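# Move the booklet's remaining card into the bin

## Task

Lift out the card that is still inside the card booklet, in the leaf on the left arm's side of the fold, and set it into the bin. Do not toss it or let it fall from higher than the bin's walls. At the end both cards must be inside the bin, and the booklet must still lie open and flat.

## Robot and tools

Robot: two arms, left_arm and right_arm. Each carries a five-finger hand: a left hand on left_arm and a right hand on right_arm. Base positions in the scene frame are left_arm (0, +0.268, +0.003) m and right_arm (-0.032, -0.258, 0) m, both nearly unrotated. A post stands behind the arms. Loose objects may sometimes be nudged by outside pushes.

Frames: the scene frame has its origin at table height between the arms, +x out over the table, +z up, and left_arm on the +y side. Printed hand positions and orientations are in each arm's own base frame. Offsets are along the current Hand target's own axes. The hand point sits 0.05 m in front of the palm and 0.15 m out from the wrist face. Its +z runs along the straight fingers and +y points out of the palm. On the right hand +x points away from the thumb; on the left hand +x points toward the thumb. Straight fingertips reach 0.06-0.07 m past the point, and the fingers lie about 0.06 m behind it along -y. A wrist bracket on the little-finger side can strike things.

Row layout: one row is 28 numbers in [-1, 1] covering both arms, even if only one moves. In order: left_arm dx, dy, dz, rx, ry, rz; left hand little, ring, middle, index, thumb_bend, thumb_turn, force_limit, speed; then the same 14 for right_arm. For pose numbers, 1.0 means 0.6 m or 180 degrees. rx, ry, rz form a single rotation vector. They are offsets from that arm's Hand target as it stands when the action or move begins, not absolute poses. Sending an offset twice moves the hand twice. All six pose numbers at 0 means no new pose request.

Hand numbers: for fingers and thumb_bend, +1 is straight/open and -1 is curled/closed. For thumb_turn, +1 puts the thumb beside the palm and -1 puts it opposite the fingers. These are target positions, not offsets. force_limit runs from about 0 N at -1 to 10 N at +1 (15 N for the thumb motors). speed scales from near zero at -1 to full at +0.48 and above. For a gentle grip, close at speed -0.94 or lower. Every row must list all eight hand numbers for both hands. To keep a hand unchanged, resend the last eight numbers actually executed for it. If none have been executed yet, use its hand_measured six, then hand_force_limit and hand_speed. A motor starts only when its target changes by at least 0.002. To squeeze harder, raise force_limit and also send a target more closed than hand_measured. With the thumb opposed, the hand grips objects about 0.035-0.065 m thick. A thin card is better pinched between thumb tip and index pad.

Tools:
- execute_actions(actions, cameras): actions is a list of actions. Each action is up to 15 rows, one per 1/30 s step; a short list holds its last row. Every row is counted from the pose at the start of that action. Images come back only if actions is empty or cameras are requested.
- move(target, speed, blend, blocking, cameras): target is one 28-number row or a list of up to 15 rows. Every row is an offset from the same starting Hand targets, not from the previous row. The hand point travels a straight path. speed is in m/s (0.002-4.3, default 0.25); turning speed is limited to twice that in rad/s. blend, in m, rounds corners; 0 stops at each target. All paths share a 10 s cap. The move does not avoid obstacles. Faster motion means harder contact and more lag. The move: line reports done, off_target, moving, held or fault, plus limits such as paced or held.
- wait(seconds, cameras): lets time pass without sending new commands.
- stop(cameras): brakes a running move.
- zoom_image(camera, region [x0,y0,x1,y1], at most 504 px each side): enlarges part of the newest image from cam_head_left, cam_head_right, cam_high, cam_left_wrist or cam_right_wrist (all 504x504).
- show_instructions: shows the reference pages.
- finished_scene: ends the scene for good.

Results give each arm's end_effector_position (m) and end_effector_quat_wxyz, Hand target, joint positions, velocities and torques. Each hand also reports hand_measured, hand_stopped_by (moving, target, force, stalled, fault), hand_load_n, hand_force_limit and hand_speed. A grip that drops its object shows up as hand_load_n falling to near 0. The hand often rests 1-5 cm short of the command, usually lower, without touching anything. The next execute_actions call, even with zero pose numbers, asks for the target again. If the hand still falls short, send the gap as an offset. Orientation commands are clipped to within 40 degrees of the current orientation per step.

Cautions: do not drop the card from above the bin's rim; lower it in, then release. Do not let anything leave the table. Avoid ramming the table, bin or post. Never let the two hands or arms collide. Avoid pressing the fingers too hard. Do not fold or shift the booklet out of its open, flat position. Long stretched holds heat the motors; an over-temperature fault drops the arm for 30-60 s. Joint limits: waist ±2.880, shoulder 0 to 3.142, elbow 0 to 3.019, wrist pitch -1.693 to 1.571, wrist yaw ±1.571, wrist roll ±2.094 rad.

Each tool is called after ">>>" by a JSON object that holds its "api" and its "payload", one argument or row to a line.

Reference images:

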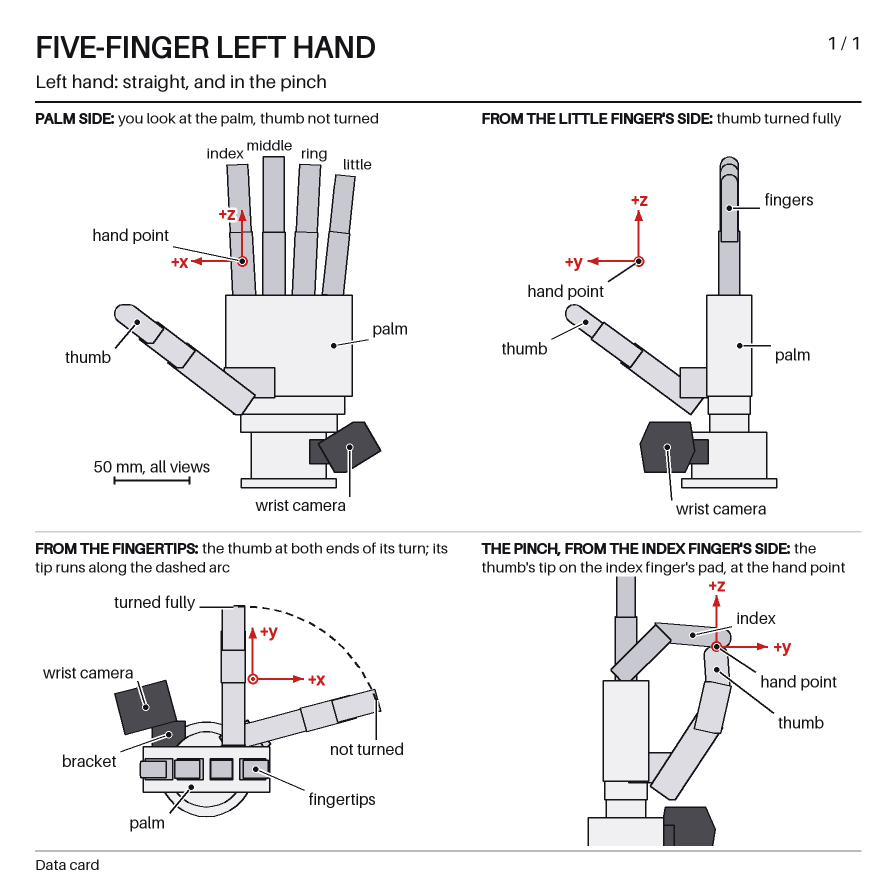

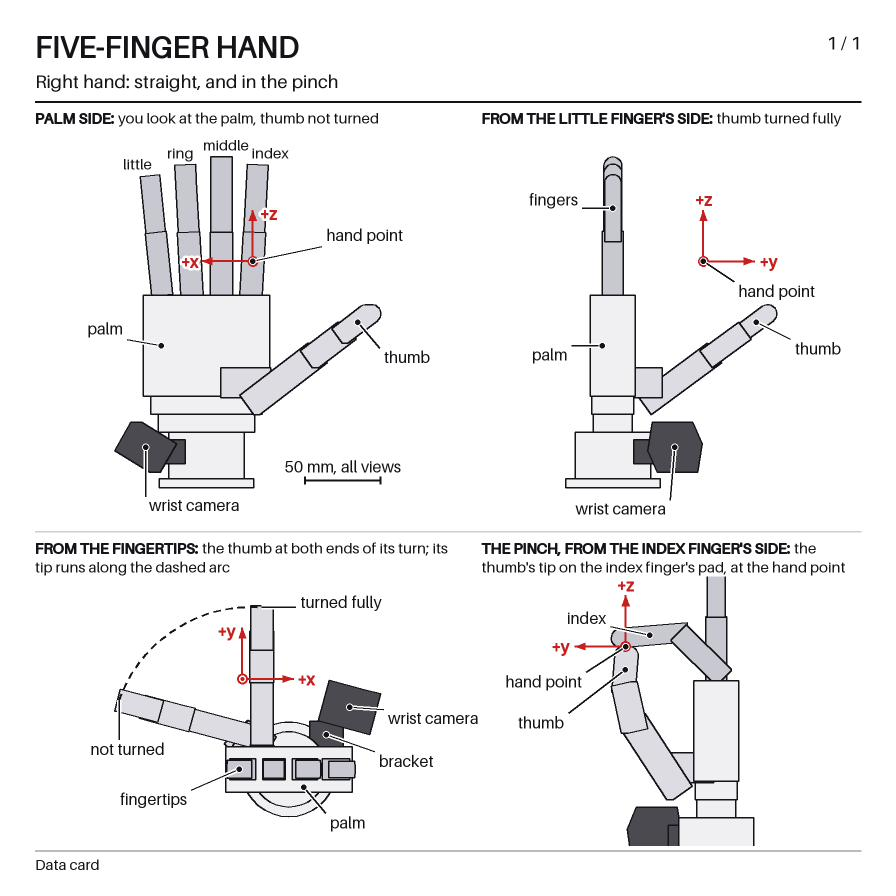

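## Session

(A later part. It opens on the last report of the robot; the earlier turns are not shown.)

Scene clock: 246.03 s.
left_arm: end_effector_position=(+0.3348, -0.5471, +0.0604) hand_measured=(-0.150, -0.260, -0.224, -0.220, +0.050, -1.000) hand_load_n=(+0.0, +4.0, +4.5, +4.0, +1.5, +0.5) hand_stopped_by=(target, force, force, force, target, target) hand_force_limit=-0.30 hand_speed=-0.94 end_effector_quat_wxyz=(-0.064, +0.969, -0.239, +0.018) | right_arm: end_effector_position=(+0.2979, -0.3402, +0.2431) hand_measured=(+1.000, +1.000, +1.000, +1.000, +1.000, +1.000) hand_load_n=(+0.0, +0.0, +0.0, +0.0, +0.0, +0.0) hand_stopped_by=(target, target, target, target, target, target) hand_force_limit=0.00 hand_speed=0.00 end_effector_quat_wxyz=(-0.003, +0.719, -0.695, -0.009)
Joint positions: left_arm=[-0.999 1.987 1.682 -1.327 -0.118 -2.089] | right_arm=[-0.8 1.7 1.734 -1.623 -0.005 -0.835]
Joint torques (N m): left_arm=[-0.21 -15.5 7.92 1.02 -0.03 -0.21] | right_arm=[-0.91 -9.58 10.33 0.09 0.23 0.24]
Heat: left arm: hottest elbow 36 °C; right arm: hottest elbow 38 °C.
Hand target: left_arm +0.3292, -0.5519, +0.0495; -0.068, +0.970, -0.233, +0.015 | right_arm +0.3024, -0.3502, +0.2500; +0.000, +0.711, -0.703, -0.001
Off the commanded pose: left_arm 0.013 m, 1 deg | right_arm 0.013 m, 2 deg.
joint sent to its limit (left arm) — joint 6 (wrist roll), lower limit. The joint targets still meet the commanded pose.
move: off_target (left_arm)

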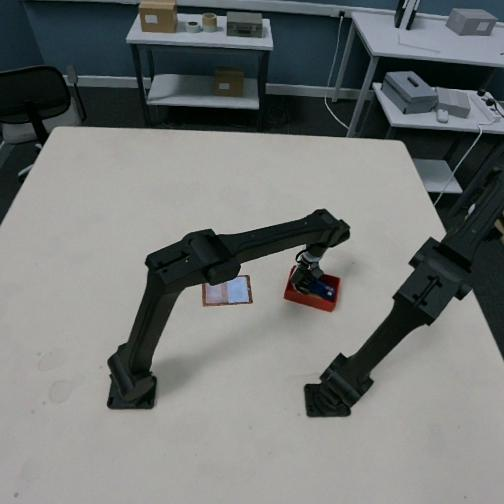

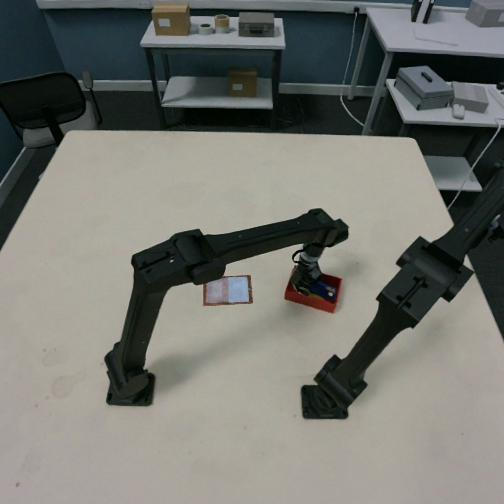

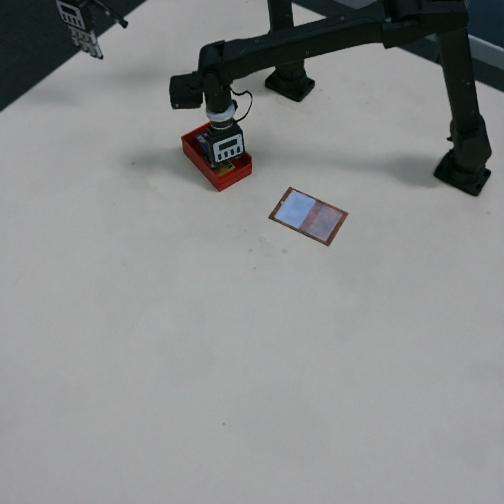

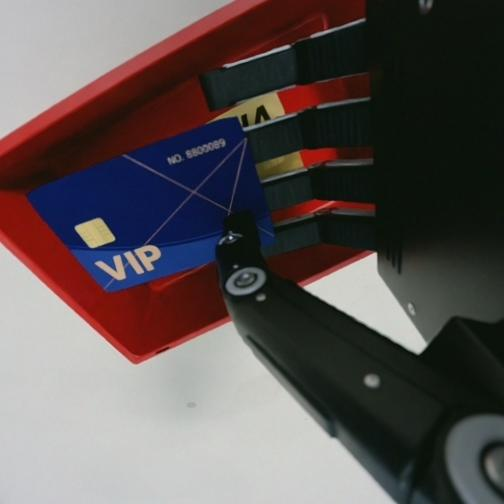

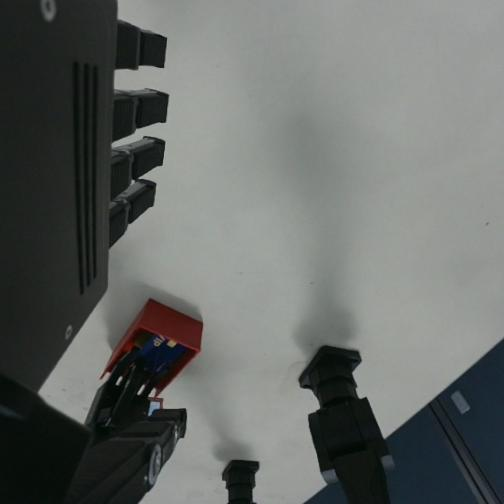

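>>> {"api": "move", "payload": {
  "target": [-0.001,0.0055,0.0396,0,0,0,-0.15,-0.5,-0.52,-0.5,0.05,-1,-0.3,-0.94,0,0,0,0,0,0,1,1,1,1,1,1,0,0],
  "speed": 0.04,
  "cameras": ["all"]
}}

>>> {"api": "zoom_image", "payload": {
  "camera": "cam_left_wrist",
  "region": [0, 0, 400, 400]
}}

>>> {"api": "zoom_image", "payload": {
  "camera": "cam_high",
  "region": [160, 90, 280, 210]
}}

>>> {"api": "zoom_image", "payload": {
  "camera": "cam_head_left",
  "region": [260, 240, 360, 340]
}}

Scene clock: 247.43 s.
left_arm: end_effector_position=(+0.3348, -0.5470, +0.0367) hand_measured=(-0.150, -0.260, -0.224, -0.220, +0.050, -1.000) hand_load_n=(+0.0, +4.0, +4.5, +4.0, +1.0, +0.0) hand_stopped_by=(target, force, force, force, target, target) hand_force_limit=-0.30 hand_speed=-0.94 end_effector_quat_wxyz=(-0.064, +0.969, -0.239, +0.018) | right_arm: end_effector_position=(+0.2979, -0.3402, +0.2431) hand_measured=(+1.000, +1.000, +1.000, +1.000, +1.000, +1.000) hand_load_n=(+0.0, +0.0, +0.0, +0.0, +0.0, +0.0) hand_stopped_by=(target, target, target, target, target, target) hand_force_limit=0.00 hand_speed=0.00 end_effector_quat_wxyz=(-0.003, +0.719, -0.695, -0.009)
Joint positions: left_arm=[-0.999 2.008 1.649 -1.273 -0.118 -2.089] | right_arm=[-0.8 1.7 1.734 -1.623 -0.005 -0.835]
Joint torques (N m): left_arm=[-0.26 -15.56 7.77 1.09 -0.03 -0.2] | right_arm=[-0.97 -9.58 10.35 0.1 0.23 0.24]
Heat: left arm: hottest elbow 36 °C; right arm: hottest elbow 38 °C.
Hand target: left_arm +0.3286, -0.5516, +0.0254; -0.068, +0.970, -0.233, +0.015 | right_arm +0.3024, -0.3502, +0.2500; +0.000, +0.711, -0.703, -0.001
Off the commanded pose: left_arm 0.014 m, 1 deg | right_arm 0.013 m, 2 deg.
joint sent to its limit (left arm) — joint 6 (wrist roll), lower limit. The joint targets still meet the commanded pose.
move: off_target (left_arm)

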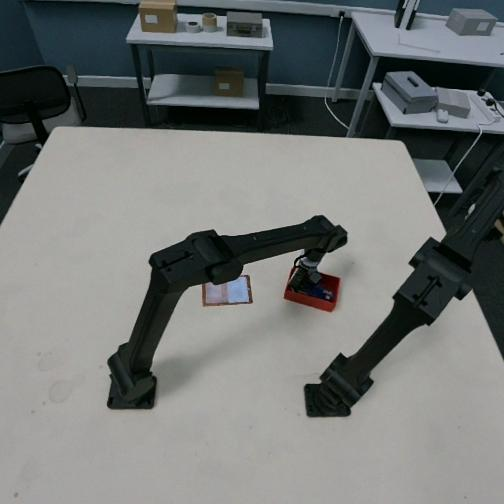

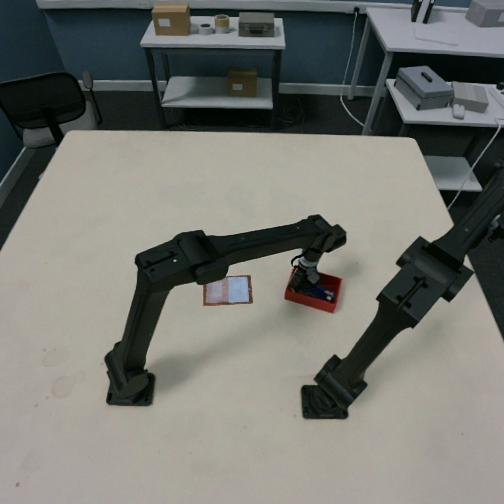

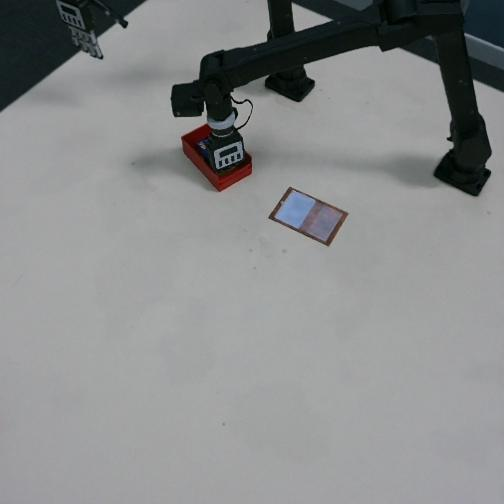

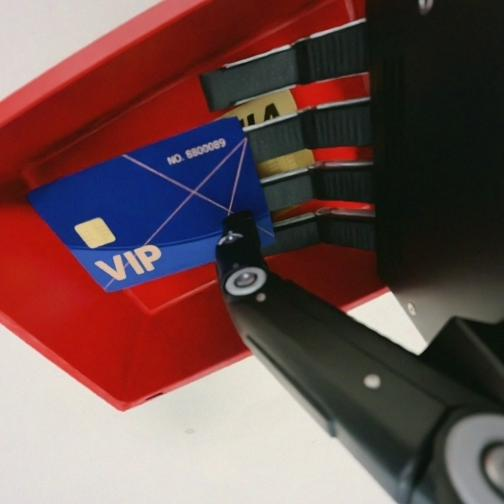

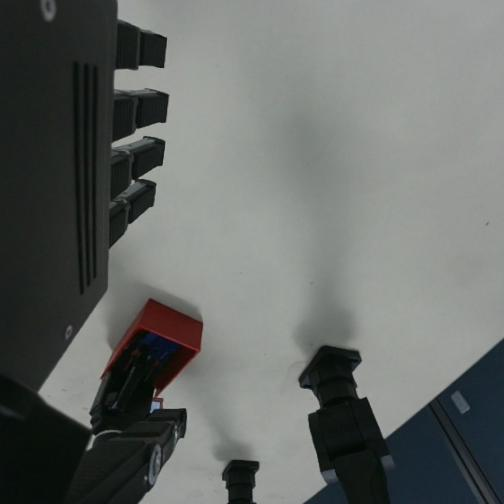

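Scaled by 1.260.

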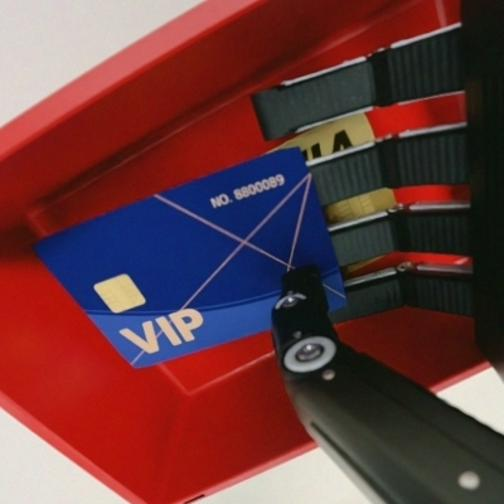

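Scaled by 4.200.

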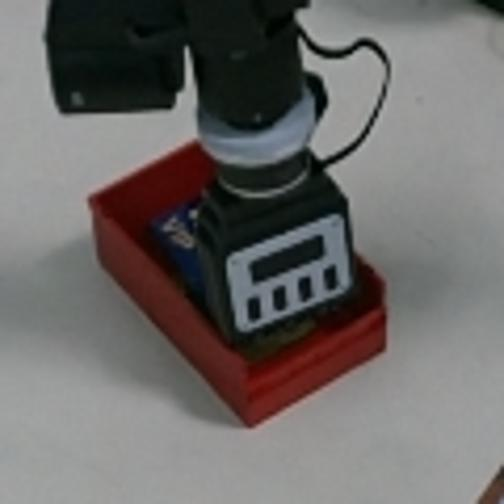

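Scaled by 5.040.

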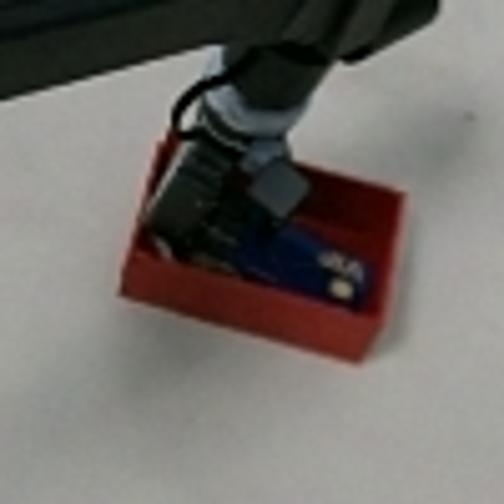

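>>> {"api": "move", "payload": {
  "target": [0.0002,-0.0045,0.0142,0,0,0,-0.15,-0.5,-0.52,-0.5,0.05,-1,-0.3,-0.94,0,0,0,0,0,0,1,1,1,1,1,1,0,0],
  "speed": 0.04,
  "cameras": ["cam_left_wrist","cam_head_left","cam_high"]
}}

>>> {"api": "zoom_image", "payload": {
  "camera": "cam_left_wrist",
  "region": [0, 100, 260, 380]
}}

Scene clock: 248.53 s.
left_arm: end_effector_position=(+0.3341, -0.5460, +0.0298) hand_measured=(-0.150, -0.260, -0.224, -0.220, +0.050, -1.000) hand_load_n=(+0.0, +4.0, +4.0, +4.5, +1.0, +0.5) hand_stopped_by=(target, force, force, force, target, target) hand_force_limit=-0.30 hand_speed=-0.94 end_effector_quat_wxyz=(-0.063, +0.969, -0.239, +0.019) | right_arm: end_effector_position=(+0.2979, -0.3402, +0.2431) hand_measured=(+1.000, +1.000, +1.000, +1.000, +1.000, +1.000) hand_load_n=(+0.0, +0.0, +0.0, +0.0, +0.0, +0.0) hand_stopped_by=(target, target, target, target, target, target) hand_force_limit=0.00 hand_speed=0.00 end_effector_quat_wxyz=(-0.003, +0.719, -0.695, -0.009)
Joint positions: left_arm=[-0.999 2.009 1.632 -1.252 -0.118 -2.089] | right_arm=[-0.8 1.7 1.734 -1.623 -0.005 -0.835]
Joint torques (N m): left_arm=[0.15 -15.38 7.64 1.1 -0.09 -0.2] | right_arm=[-0.91 -9.52 10.33 0.12 0.23 0.24]
Heat: left arm: hottest elbow 36 °C; right arm: hottest elbow 39 °C.
Hand target: left_arm +0.3305, -0.5482, +0.0174; -0.068, +0.970, -0.233, +0.016 | right_arm +0.3024, -0.3502, +0.2500; +0.000, +0.711, -0.703, -0.001
Off the commanded pose: left_arm 0.013 m, 1 deg | right_arm 0.013 m, 2 deg.
joint sent to its limit (left arm) — joint 6 (wrist roll), lower limit. The joint targets still meet the commanded pose.
move: off_target (left_arm)
Images, in order (width x height): cam_head_left 504x504, cam_high 504x504, cam_left_wrist 504x504.

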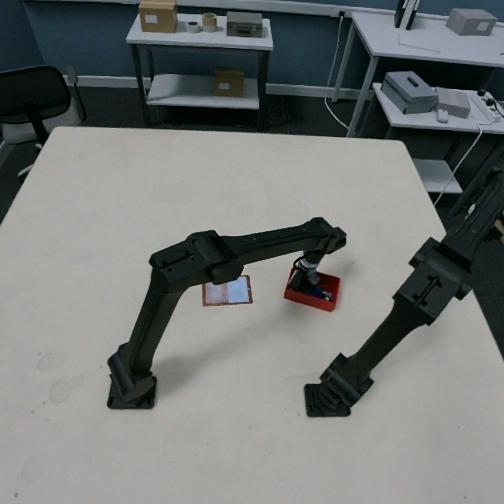

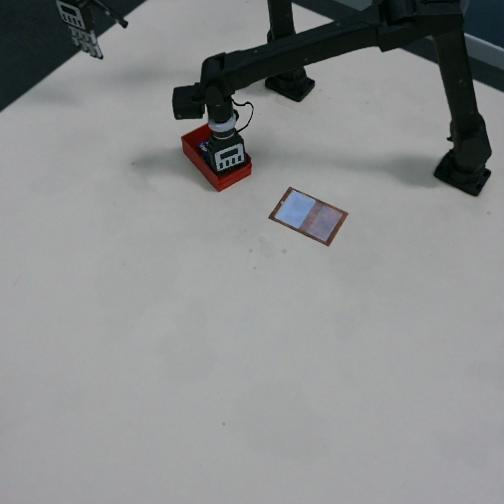

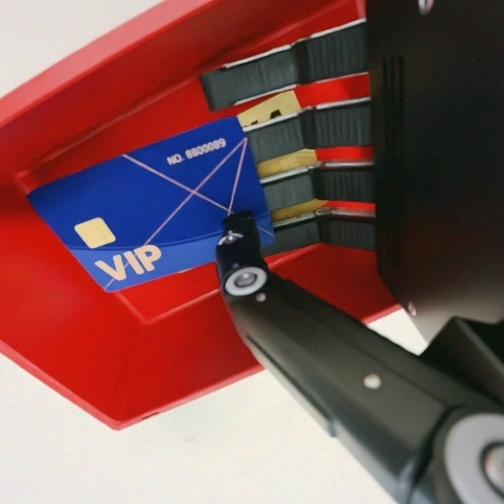

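Scaled by 1.800.

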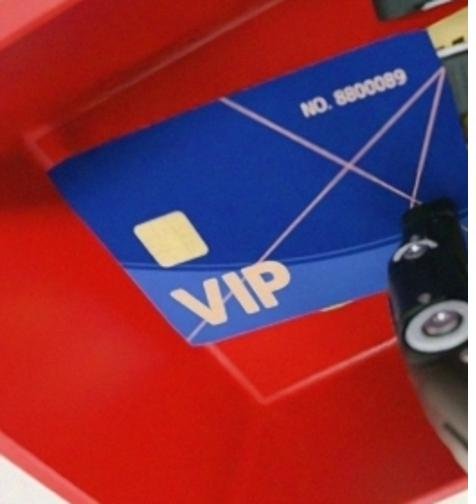

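>>> {"api": "move", "payload": {
  "target": [0,-0.001,0.01,0,0,0,-0.15,-0.5,-0.52,-0.5,0.05,-1,-0.3,-0.94,0,0,0,0,0,0,1,1,1,1,1,1,0,0],
  "speed": 0.04,
  "cameras": ["cam_left_wrist","cam_high"]
}}

>>> {"api": "zoom_image", "payload": {
  "camera": "cam_left_wrist",
  "region": [0, 100, 260, 380]
}}

>>> {"api": "zoom_image", "payload": {
  "camera": "cam_high",
  "region": [160, 90, 280, 210]
}}

Scene clock: 249.27 s.
left_arm: end_effector_position=(+0.3343, -0.5462, +0.0267) hand_measured=(-0.150, -0.260, -0.224, -0.220, +0.050, -1.000) hand_load_n=(+0.0, +4.0, +4.0, +4.0, +1.0, +0.0) hand_stopped_by=(target, force, force, force, target, target) hand_force_limit=-0.30 hand_speed=-0.94 end_effector_quat_wxyz=(-0.061, +0.969, -0.239, +0.021) | right_arm: end_effector_position=(+0.2979, -0.3402, +0.2431) hand_measured=(+1.000, +1.000, +1.000, +1.000, +1.000, +1.000) hand_load_n=(+0.0, +0.0, +0.0, +0.0, +0.0, +0.0) hand_stopped_by=(target, target, target, target, target, target) hand_force_limit=0.00 hand_speed=0.00 end_effector_quat_wxyz=(-0.003, +0.719, -0.695, -0.009)
Joint positions: left_arm=[-0.999 2.011 1.625 -1.24 -0.118 -2.089] | right_arm=[-0.8 1.7 1.734 -1.623 -0.005 -0.835]
Joint torques (N m): left_arm=[0.32 -15.15 7.41 1.16 -0.11 -0.2] | right_arm=[-0.91 -9.58 10.33 0.1 0.23 0.24]
Heat: left arm: hottest elbow 36 °C; right arm: hottest elbow 39 °C.
Hand target: left_arm +0.3312, -0.5469, +0.0115; -0.068, +0.970, -0.233, +0.015 | right_arm +0.3024, -0.3502, +0.2500; +0.000, +0.711, -0.703, -0.001
Off the commanded pose: left_arm 0.016 m, 1 deg | right_arm 0.013 m, 2 deg.
joint sent to its limit (left arm) — joint 6 (wrist roll), lower limit. The joint targets still meet the commanded pose.
move: off_target (left_arm)
Images, in order (width x height): cam_high 504x504, cam_left_wrist 504x504.

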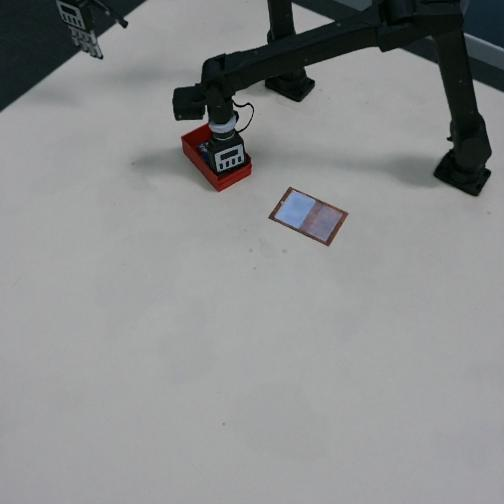

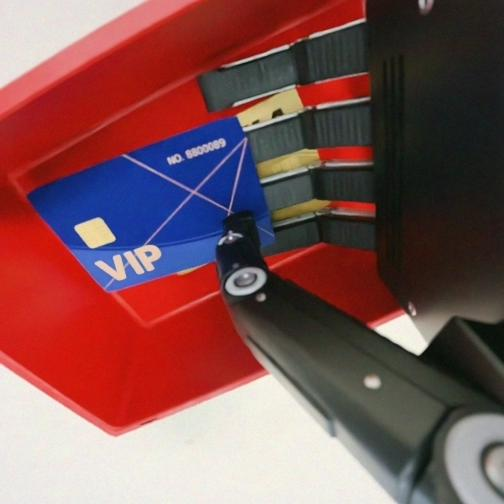

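Scaled by 1.800.

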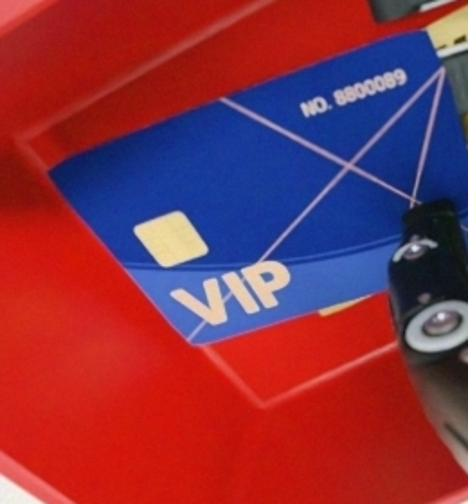

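Scaled by 4.200.

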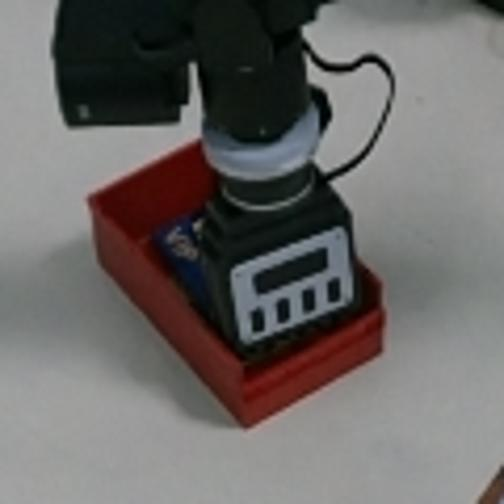

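>>> {"api": "zoom_image", "payload": {
  "camera": "cam_high",
  "region": [195, 130, 265, 200]
}}

>>> {"api": "zoom_image", "payload": {
  "camera": "cam_left_wrist",
  "region": [180, 180, 440, 440]
}}

Scaled by 7.200.

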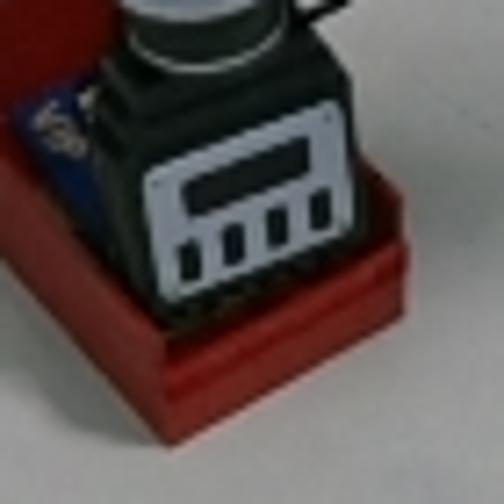

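Scaled by 1.938.

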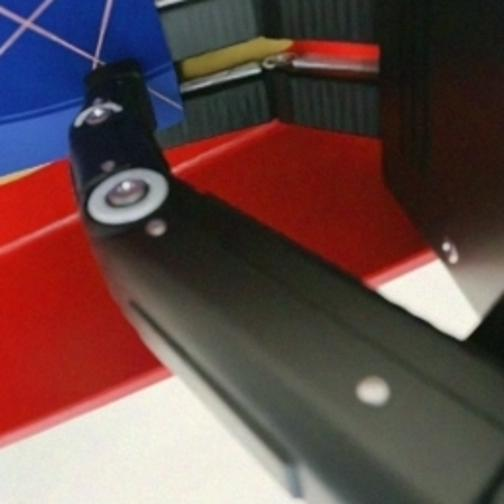

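>>> {"api": "move", "payload": {
  "target": [0,0,0.006,0,0,0,-0.15,-0.5,-0.52,-0.5,0.05,-1,-0.3,-0.94,0,0,0,0,0,0,1,1,1,1,1,1,0,0],
  "speed": 0.04,
  "cameras": ["cam_left_wrist","cam_high"]
}}

>>> {"api": "zoom_image", "payload": {
  "camera": "cam_left_wrist",
  "region": [0, 100, 260, 380]
}}

>>> {"api": "zoom_image", "payload": {
  "camera": "cam_high",
  "region": [195, 130, 265, 200]
}}

Scene clock: 251.07 s.
left_arm: end_effector_position=(+0.3349, -0.5471, +0.0265) hand_measured=(-0.150, -0.260, -0.224, -0.220, +0.050, -1.000) hand_load_n=(-1.0, +3.5, +3.5, +4.0, +1.0, +0.0) hand_stopped_by=(target, force, force, force, target, target) hand_force_limit=-0.30 hand_speed=-0.94 end_effector_quat_wxyz=(-0.060, +0.969, -0.239, +0.022) | right_arm: end_effector_position=(+0.2979, -0.3402, +0.2431) hand_measured=(+1.000, +1.000, +1.000, +1.000, +1.000, +1.000) hand_load_n=(+0.0, +0.0, +0.0, +0.0, -0.5, +0.0) hand_stopped_by=(target, target, target, target, target, target) hand_force_limit=0.00 hand_speed=0.00 end_effector_quat_wxyz=(-0.003, +0.719, -0.695, -0.009)
Joint positions: left_arm=[-0.999 2.011 1.624 -1.234 -0.118 -2.089] | right_arm=[-0.8 1.7 1.734 -1.623 -0.005 -0.835]
Joint torques (N m): left_arm=[0.32 -14.97 7.12 1.22 -0.12 -0.2] | right_arm=[-0.91 -9.58 10.35 0.1 0.23 0.24]
Heat: left arm: hottest elbow 36 °C; right arm: hottest elbow 39 °C.
Hand target: left_arm +0.3313, -0.5464, +0.0079; -0.068, +0.970, -0.233, +0.015 | right_arm +0.3024, -0.3502, +0.2500; +0.000, +0.711, -0.703, -0.001
Off the commanded pose: left_arm 0.019 m, 1 deg | right_arm 0.013 m, 2 deg.
joint sent to its limit (left arm) — joint 6 (wrist roll), lower limit. The joint targets still meet the commanded pose.
move: off_target (left_arm)
Images, in order (width x height): cam_high 504x504, cam_left_wrist 504x504.

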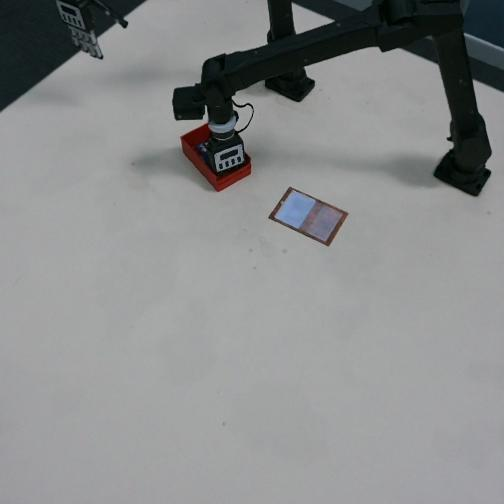

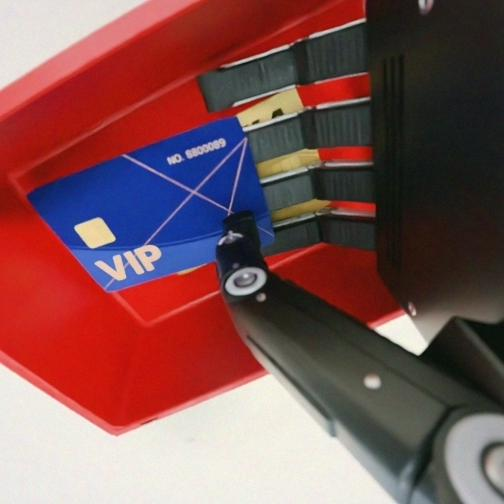

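Scaled by 1.800.

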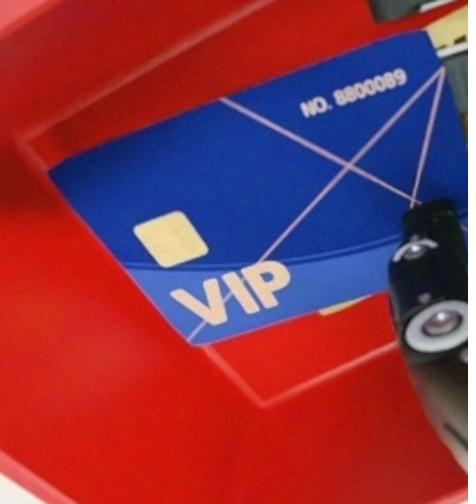

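Scaled by 7.200.

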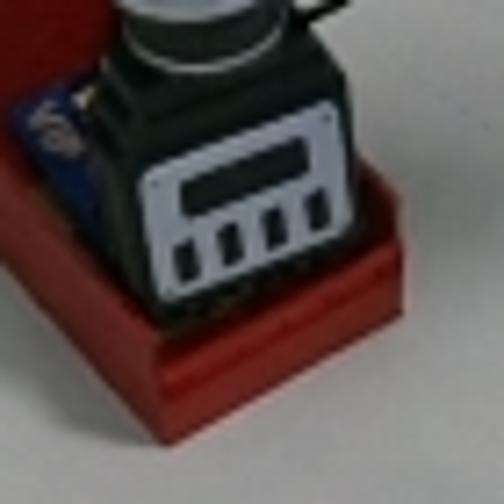

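>>> {"api": "move", "payload": {
  "target": [0,0,-0.008,0,0,0,-0.15,-0.5,-0.52,-0.5,0.12,-1,-0.3,-0.94,0,0,0,0,0,0,1,1,1,1,1,1,0,0],
  "speed": 0.04,
  "cameras": ["cam_left_wrist"]
}}

>>> {"api": "zoom_image", "payload": {
  "camera": "cam_left_wrist",
  "region": [0, 100, 300, 380]
}}

Scene clock: 252.27 s.
left_arm: end_effector_position=(+0.3349, -0.5472, +0.0266) hand_measured=(-0.150, -0.260, -0.224, -0.220, +0.118, -1.000) hand_load_n=(-1.0, +3.5, +4.0, +4.0, -5.5, +0.0) hand_stopped_by=(target, force, force, force, target, target) hand_force_limit=-0.30 hand_speed=-0.94 end_effector_quat_wxyz=(-0.060, +0.969, -0.239, +0.023) | right_arm: end_effector_position=(+0.2979, -0.3402, +0.2431) hand_measured=(+1.000, +1.000, +1.000, +1.000, +1.000, +1.000) hand_load_n=(+0.0, +0.0, +0.0, +0.0, +0.0, +0.0) hand_stopped_by=(target, target, target, target, target, target) hand_force_limit=0.00 hand_speed=0.00 end_effector_quat_wxyz=(-0.003, +0.719, -0.695, -0.009)
Joint positions: left_arm=[-0.999 2.011 1.624 -1.234 -0.118 -2.089] | right_arm=[-0.8 1.7 1.734 -1.623 -0.005 -0.835]
Joint torques (N m): left_arm=[0.26 -15.27 7.65 0.79 -0.11 -0.2] | right_arm=[-0.85 -9.58 10.35 0.1 0.23 0.24]
Heat: left arm: hottest elbow 36 °C; right arm: hottest elbow 39 °C.
Hand target: left_arm +0.3311, -0.5471, +0.0126; -0.068, +0.970, -0.233, +0.015 | right_arm +0.3024, -0.3502, +0.2500; +0.000, +0.711, -0.703, -0.001
Off the commanded pose: left_arm 0.014 m, 1 deg | right_arm 0.013 m, 2 deg.
joint sent to its limit (left arm) — joint 6 (wrist roll), lower limit. The joint targets still meet the commanded pose.
move: off_target (left_arm)

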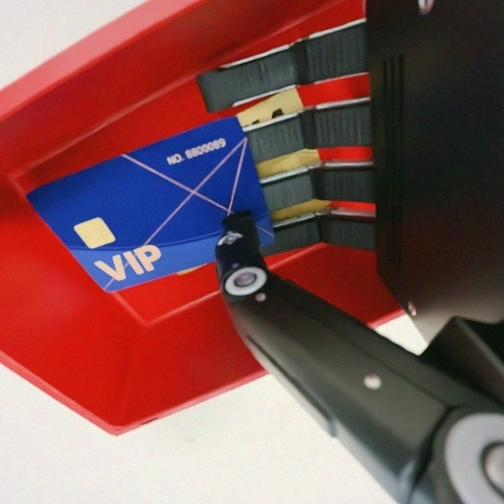

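Scaled by 1.680.

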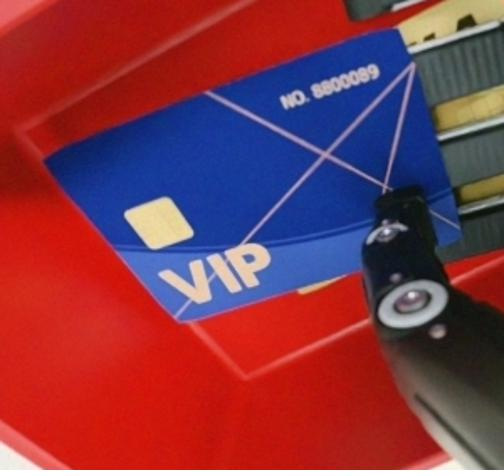

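>>> {"api": "move", "payload": {
  "target": [0,0,-0.004,0,0,0,-0.15,-0.5,-0.52,-0.5,0.2,-1,-0.3,-0.94,0,0,0,0,0,0,1,1,1,1,1,1,0,0],
  "speed": 0.04,
  "cameras": ["cam_left_wrist"]
}}

>>> {"api": "zoom_image", "payload": {
  "camera": "cam_left_wrist",
  "region": [0, 100, 300, 380]
}}

Scene clock: 254.73 s.
left_arm: end_effector_position=(+0.3349, -0.5472, +0.0266) hand_measured=(-0.150, -0.260, -0.224, -0.220, +0.200, -1.000) hand_load_n=(-1.5, +1.5, +1.0, +1.0, -1.5, +0.0) hand_stopped_by=(target, force, force, force, target, target) hand_force_limit=-0.30 hand_speed=-0.94 end_effector_quat_wxyz=(-0.060, +0.969, -0.239, +0.023) | right_arm: end_effector_position=(+0.2979, -0.3402, +0.2431) hand_measured=(+1.000, +1.000, +1.000, +1.000, +1.000, +1.000) hand_load_n=(-0.5, +0.0, +0.0, +0.0, +0.0, +0.0) hand_stopped_by=(target, target, target, target, target, target) hand_force_limit=0.00 hand_speed=0.00 end_effector_quat_wxyz=(-0.003, +0.719, -0.695, -0.009)
Joint positions: left_arm=[-0.999 2.011 1.624 -1.234 -0.118 -2.089] | right_arm=[-0.8 1.7 1.734 -1.623 -0.005 -0.835]
Joint torques (N m): left_arm=[0.26 -15.38 7.91 0.59 -0.11 -0.2] | right_arm=[-0.91 -9.58 10.33 0.12 0.23 0.24]
Heat: left arm: hottest elbow 36 °C; right arm: hottest elbow 39 °C.
Hand target: left_arm +0.3309, -0.5474, +0.0150; -0.068, +0.970, -0.233, +0.015 | right_arm +0.3024, -0.3502, +0.2500; +0.000, +0.711, -0.703, -0.001
Off the commanded pose: left_arm 0.012 m, 1 deg | right_arm 0.013 m, 2 deg.
joint sent to its limit (left arm) — joint 6 (wrist roll), lower limit. The joint targets still meet the commanded pose.
move: off_target (left_arm)

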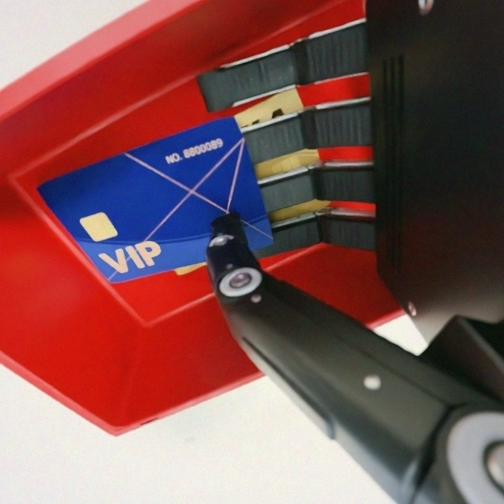

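Scaled by 1.680.

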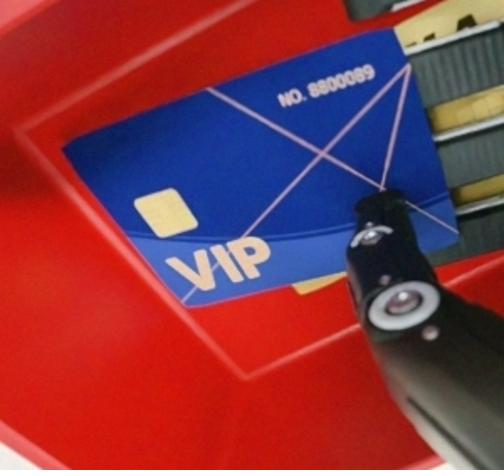

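>>> {"api": "move", "payload": {
  "target": [0,0,0,0,0,0,-0.15,-0.5,-0.52,-0.5,0.5,-1,-0.3,-0.9,0,0,0,0,0,0,1,1,1,1,1,1,0,0],
  "speed": 0.04,
  "cameras": ["cam_left_wrist"]
}}

>>> {"api": "zoom_image", "payload": {
  "camera": "cam_left_wrist",
  "region": [0, 100, 300, 380]
}}

Scene clock: 257.17 s.
left_arm: end_effector_position=(+0.3349, -0.5472, +0.0266) hand_measured=(-0.150, -0.260, -0.224, -0.220, +0.500, -1.000) hand_load_n=(-2.0, +0.0, +0.0, +0.5, +0.0, +0.0) hand_stopped_by=(target, force, force, force, target, target) hand_force_limit=-0.30 hand_speed=-0.90 end_effector_quat_wxyz=(-0.060, +0.969, -0.239, +0.023) | right_arm: end_effector_position=(+0.2979, -0.3402, +0.2431) hand_measured=(+1.000, +1.000, +1.000, +1.000, +1.000, +1.000) hand_load_n=(+0.0, +0.0, +0.0, +0.0, +0.0, +0.0) hand_stopped_by=(target, target, target, target, target, target) hand_force_limit=0.00 hand_speed=0.00 end_effector_quat_wxyz=(-0.003, +0.719, -0.695, -0.009)
Joint positions: left_arm=[-0.999 2.011 1.624 -1.234 -0.118 -2.089] | right_arm=[-0.8 1.7 1.734 -1.623 -0.005 -0.835]
Joint torques (N m): left_arm=[0.26 -15.38 7.92 0.61 -0.11 -0.2] | right_arm=[-0.91 -9.64 10.35 0.12 0.23 0.23]
Heat: left arm: hottest elbow 36 °C; right arm: hottest elbow 40 °C.
Hand target: left_arm +0.3309, -0.5474, +0.0150; -0.068, +0.970, -0.233, +0.015 | right_arm +0.3024, -0.3502, +0.2500; +0.000, +0.711, -0.703, -0.001
Off the commanded pose: left_arm 0.012 m, 1 deg | right_arm 0.013 m, 2 deg.
joint sent to its limit (left arm) — joint 6 (wrist roll), lower limit. The joint targets still meet the commanded pose.
move: done

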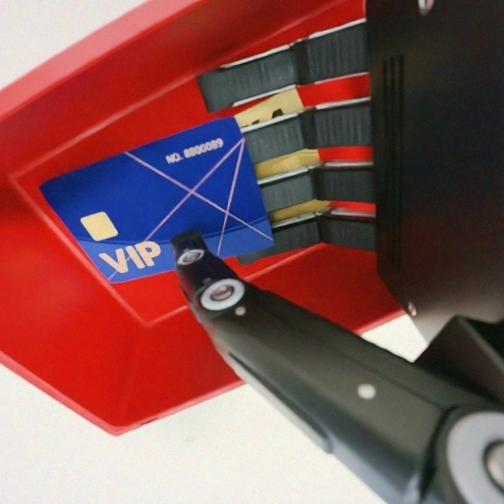

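Scaled by 1.680.

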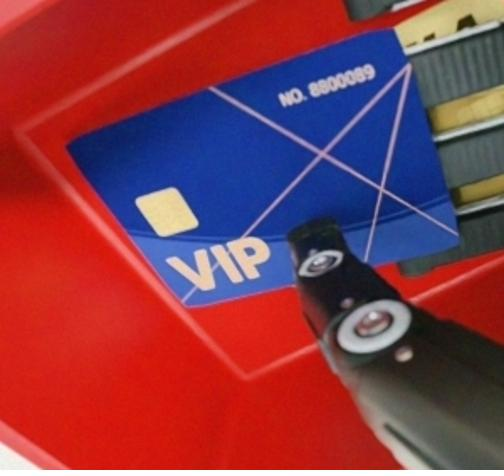

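>>> {"api": "move", "payload": {
  "target": [-0.0005,-0.0045,-0.0297,0,0,0,-0.15,-0.5,-0.52,-0.5,0.5,-1,-0.3,-0.9,0,0,0,0,0,0,1,1,1,1,1,1,0,0],
  "speed": 0.03,
  "cameras": ["cam_left_wrist"]
}}

Scene clock: 259.37 s.
left_arm: end_effector_position=(+0.3297, -0.5390, +0.0252) hand_measured=(-0.150, -0.260, -0.224, -0.220, +0.500, -1.000) hand_load_n=(+0.0, +0.0, +0.0, +0.0, +0.0, +0.0) hand_stopped_by=(target, force, force, force, target, target) hand_force_limit=-0.30 hand_speed=-0.90 end_effector_quat_wxyz=(-0.072, +0.968, -0.239, +0.010) | right_arm: end_effector_position=(+0.2979, -0.3402, +0.2431) hand_measured=(+1.000, +1.000, +1.000, +1.000, +1.000, +1.000) hand_load_n=(+0.0, +0.0, +0.0, +0.0, +0.0, -0.5) hand_stopped_by=(target, target, target, target, target, target) hand_force_limit=0.00 hand_speed=0.00 end_effector_quat_wxyz=(-0.003, +0.719, -0.695, -0.009)
Joint positions: left_arm=[-0.999 2.011 1.624 -1.269 -0.118 -2.09] | right_arm=[-0.8 1.7 1.734 -1.623 -0.005 -0.835]
Joint torques (N m): left_arm=[0.21 -16.85 9.36 0.46 -0.09 -0.19] | right_arm=[-0.91 -9.64 10.35 0.1 0.23 0.24]
Heat: left arm: hottest elbow 36 °C; right arm: hottest elbow 40 °C.
Hand target: left_arm +0.3307, -0.5470, +0.0330; -0.068, +0.970, -0.233, +0.015 | right_arm +0.3024, -0.3502, +0.2500; +0.000, +0.711, -0.703, -0.001
Off the commanded pose: left_arm 0.011 m, 1 deg | right_arm 0.013 m, 2 deg.
joint sent to its limit (left arm) — joint 6 (wrist roll), lower limit. The joint targets still meet the commanded pose.
move: off_target (left_arm)

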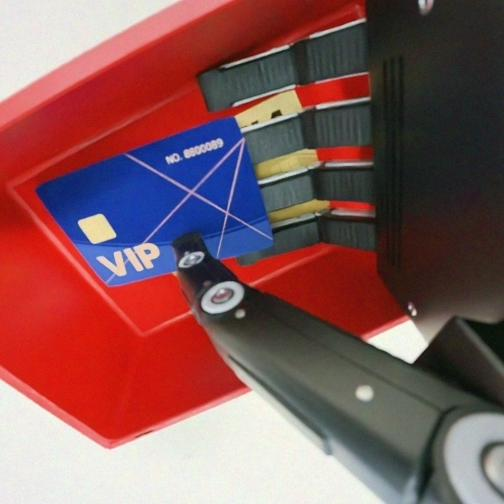

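>>> {"api": "move", "payload": {
  "target": [0,0,-0.02,0,0,0,-0.15,-0.5,-0.52,-0.5,0.5,-1,-0.3,-0.9,0,0,0,0,0,0,1,1,1,1,1,1,0,0],
  "speed": 0.03,
  "cameras": ["cam_left_wrist"]
}}

Scene clock: 260.30 s.
left_arm: end_effector_position=(+0.3257, -0.5328, +0.0244) hand_measured=(-0.150, -0.260, -0.224, -0.220, +0.500, -1.000) hand_load_n=(+0.0, +0.5, +0.0, +0.0, +0.0, +0.0) hand_stopped_by=(target, force, force, force, target, target) hand_force_limit=-0.30 hand_speed=-0.90 end_effector_quat_wxyz=(-0.081, +0.967, -0.240, +0.000) | right_arm: end_effector_position=(+0.2979, -0.3402, +0.2431) hand_measured=(+1.000, +1.000, +1.000, +1.000, +1.000, +1.000) hand_load_n=(+0.0, +0.0, +0.0, +0.0, +0.0, +0.0) hand_stopped_by=(target, target, target, target, target, target) hand_force_limit=0.00 hand_speed=0.00 end_effector_quat_wxyz=(-0.003, +0.719, -0.695, -0.009)
Joint positions: left_arm=[-0.999 2.011 1.624 -1.296 -0.118 -2.09] | right_arm=[-0.8 1.7 1.734 -1.623 -0.005 -0.835]
Joint torques (N m): left_arm=[0.09 -17.67 10.59 0.28 -0.05 -0.18] | right_arm=[-0.91 -9.58 10.35 0.1 0.23 0.24]
Heat: left arm: hottest elbow 36 °C; right arm: hottest elbow 40 °C.
Hand target: left_arm +0.3300, -0.5485, +0.0449; -0.068, +0.970, -0.233, +0.015 | right_arm +0.3024, -0.3502, +0.2500; +0.000, +0.711, -0.703, -0.001
Off the commanded pose: left_arm 0.026 m, 2 deg | right_arm 0.013 m, 2 deg.
joint sent to its limit (left arm) — joint 6 (wrist roll), lower limit. The joint targets still meet the commanded pose.
move: off_target (left_arm)

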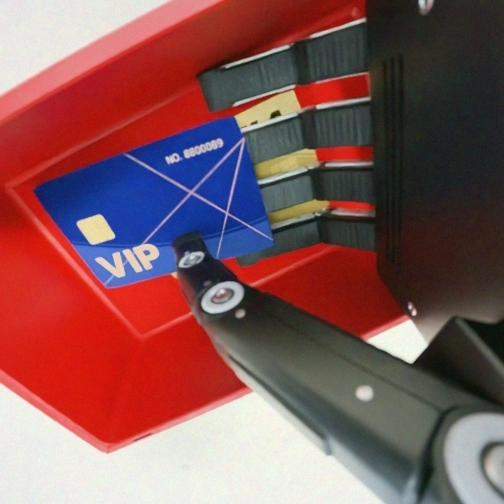

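>>> {"api": "move", "payload": {
  "target": [0,0,-0.02,0,0,0,-0.15,-0.5,-0.52,-0.5,0.5,-1,-0.3,-0.9,0,0,0,0,0,0,1,1,1,1,1,1,0,0],
  "speed": 0.05,
  "cameras": ["cam_left_wrist","cam_high","cam_head_left"]
}}

>>> {"api": "zoom_image", "payload": {
  "camera": "cam_high",
  "region": [160, 100, 270, 210]
}}

Scene clock: 261.20 s.
left_arm: end_effector_position=(+0.3248, -0.5315, +0.0298) hand_measured=(-0.150, -0.260, -0.224, -0.220, +0.500, -1.000) hand_load_n=(+0.5, +0.0, +0.0, +0.0, +0.0, +0.0) hand_stopped_by=(target, force, force, force, target, target) hand_force_limit=-0.30 hand_speed=-0.90 end_effector_quat_wxyz=(-0.085, +0.967, -0.240, -0.005) | right_arm: end_effector_position=(+0.2979, -0.3402, +0.2431) hand_measured=(+1.000, +1.000, +1.000, +1.000, +1.000, +1.000) hand_load_n=(+0.0, +0.0, +0.0, +0.0, +0.0, -0.5) hand_stopped_by=(target, target, target, target, target, target) hand_force_limit=0.00 hand_speed=0.00 end_effector_quat_wxyz=(-0.003, +0.719, -0.695, -0.009)
Joint positions: left_arm=[-0.999 2.01 1.639 -1.324 -0.117 -2.09] | right_arm=[-0.8 1.7 1.734 -1.623 -0.005 -0.835]
Joint torques (N m): left_arm=[-0.09 -18.32 10.91 0.34 -0.03 -0.19] | right_arm=[-0.97 -9.64 10.35 0.12 0.23 0.24]
Heat: left arm: hottest elbow 36 °C; right arm: hottest elbow 40 °C.
Hand target: left_arm +0.3293, -0.5501, +0.0568; -0.068, +0.970, -0.233, +0.015 | right_arm +0.3024, -0.3502, +0.2500; +0.000, +0.711, -0.703, -0.001
Off the commanded pose: left_arm 0.033 m, 3 deg | right_arm 0.013 m, 2 deg.
joint sent to its limit (left arm) — joint 6 (wrist roll), lower limit. The joint targets still meet the commanded pose.
move: off_target (left_arm)
Images, in order (width x height): cam_head_left 504x504, cam_high 504x504, cam_left_wrist 504x504.

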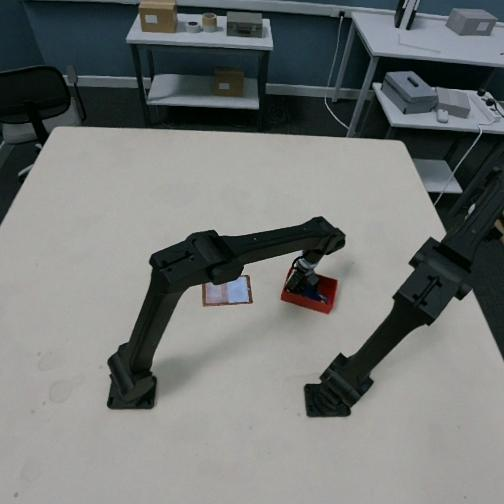

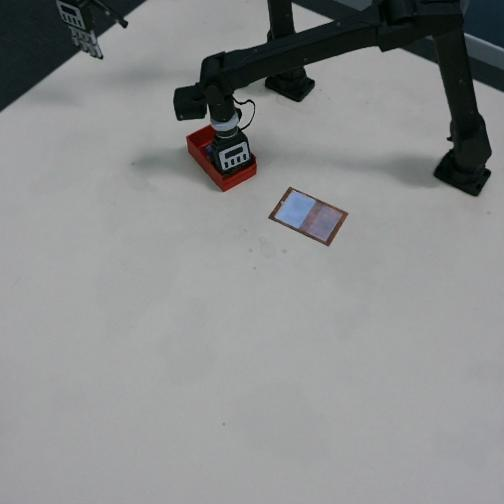

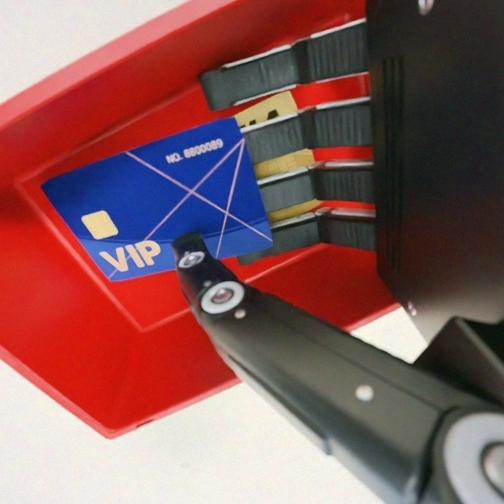

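Scaled by 4.582.

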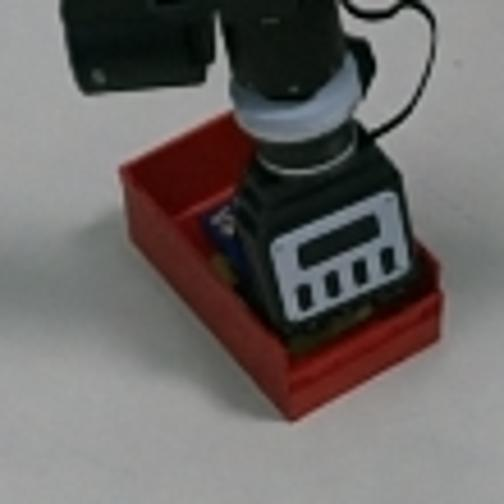

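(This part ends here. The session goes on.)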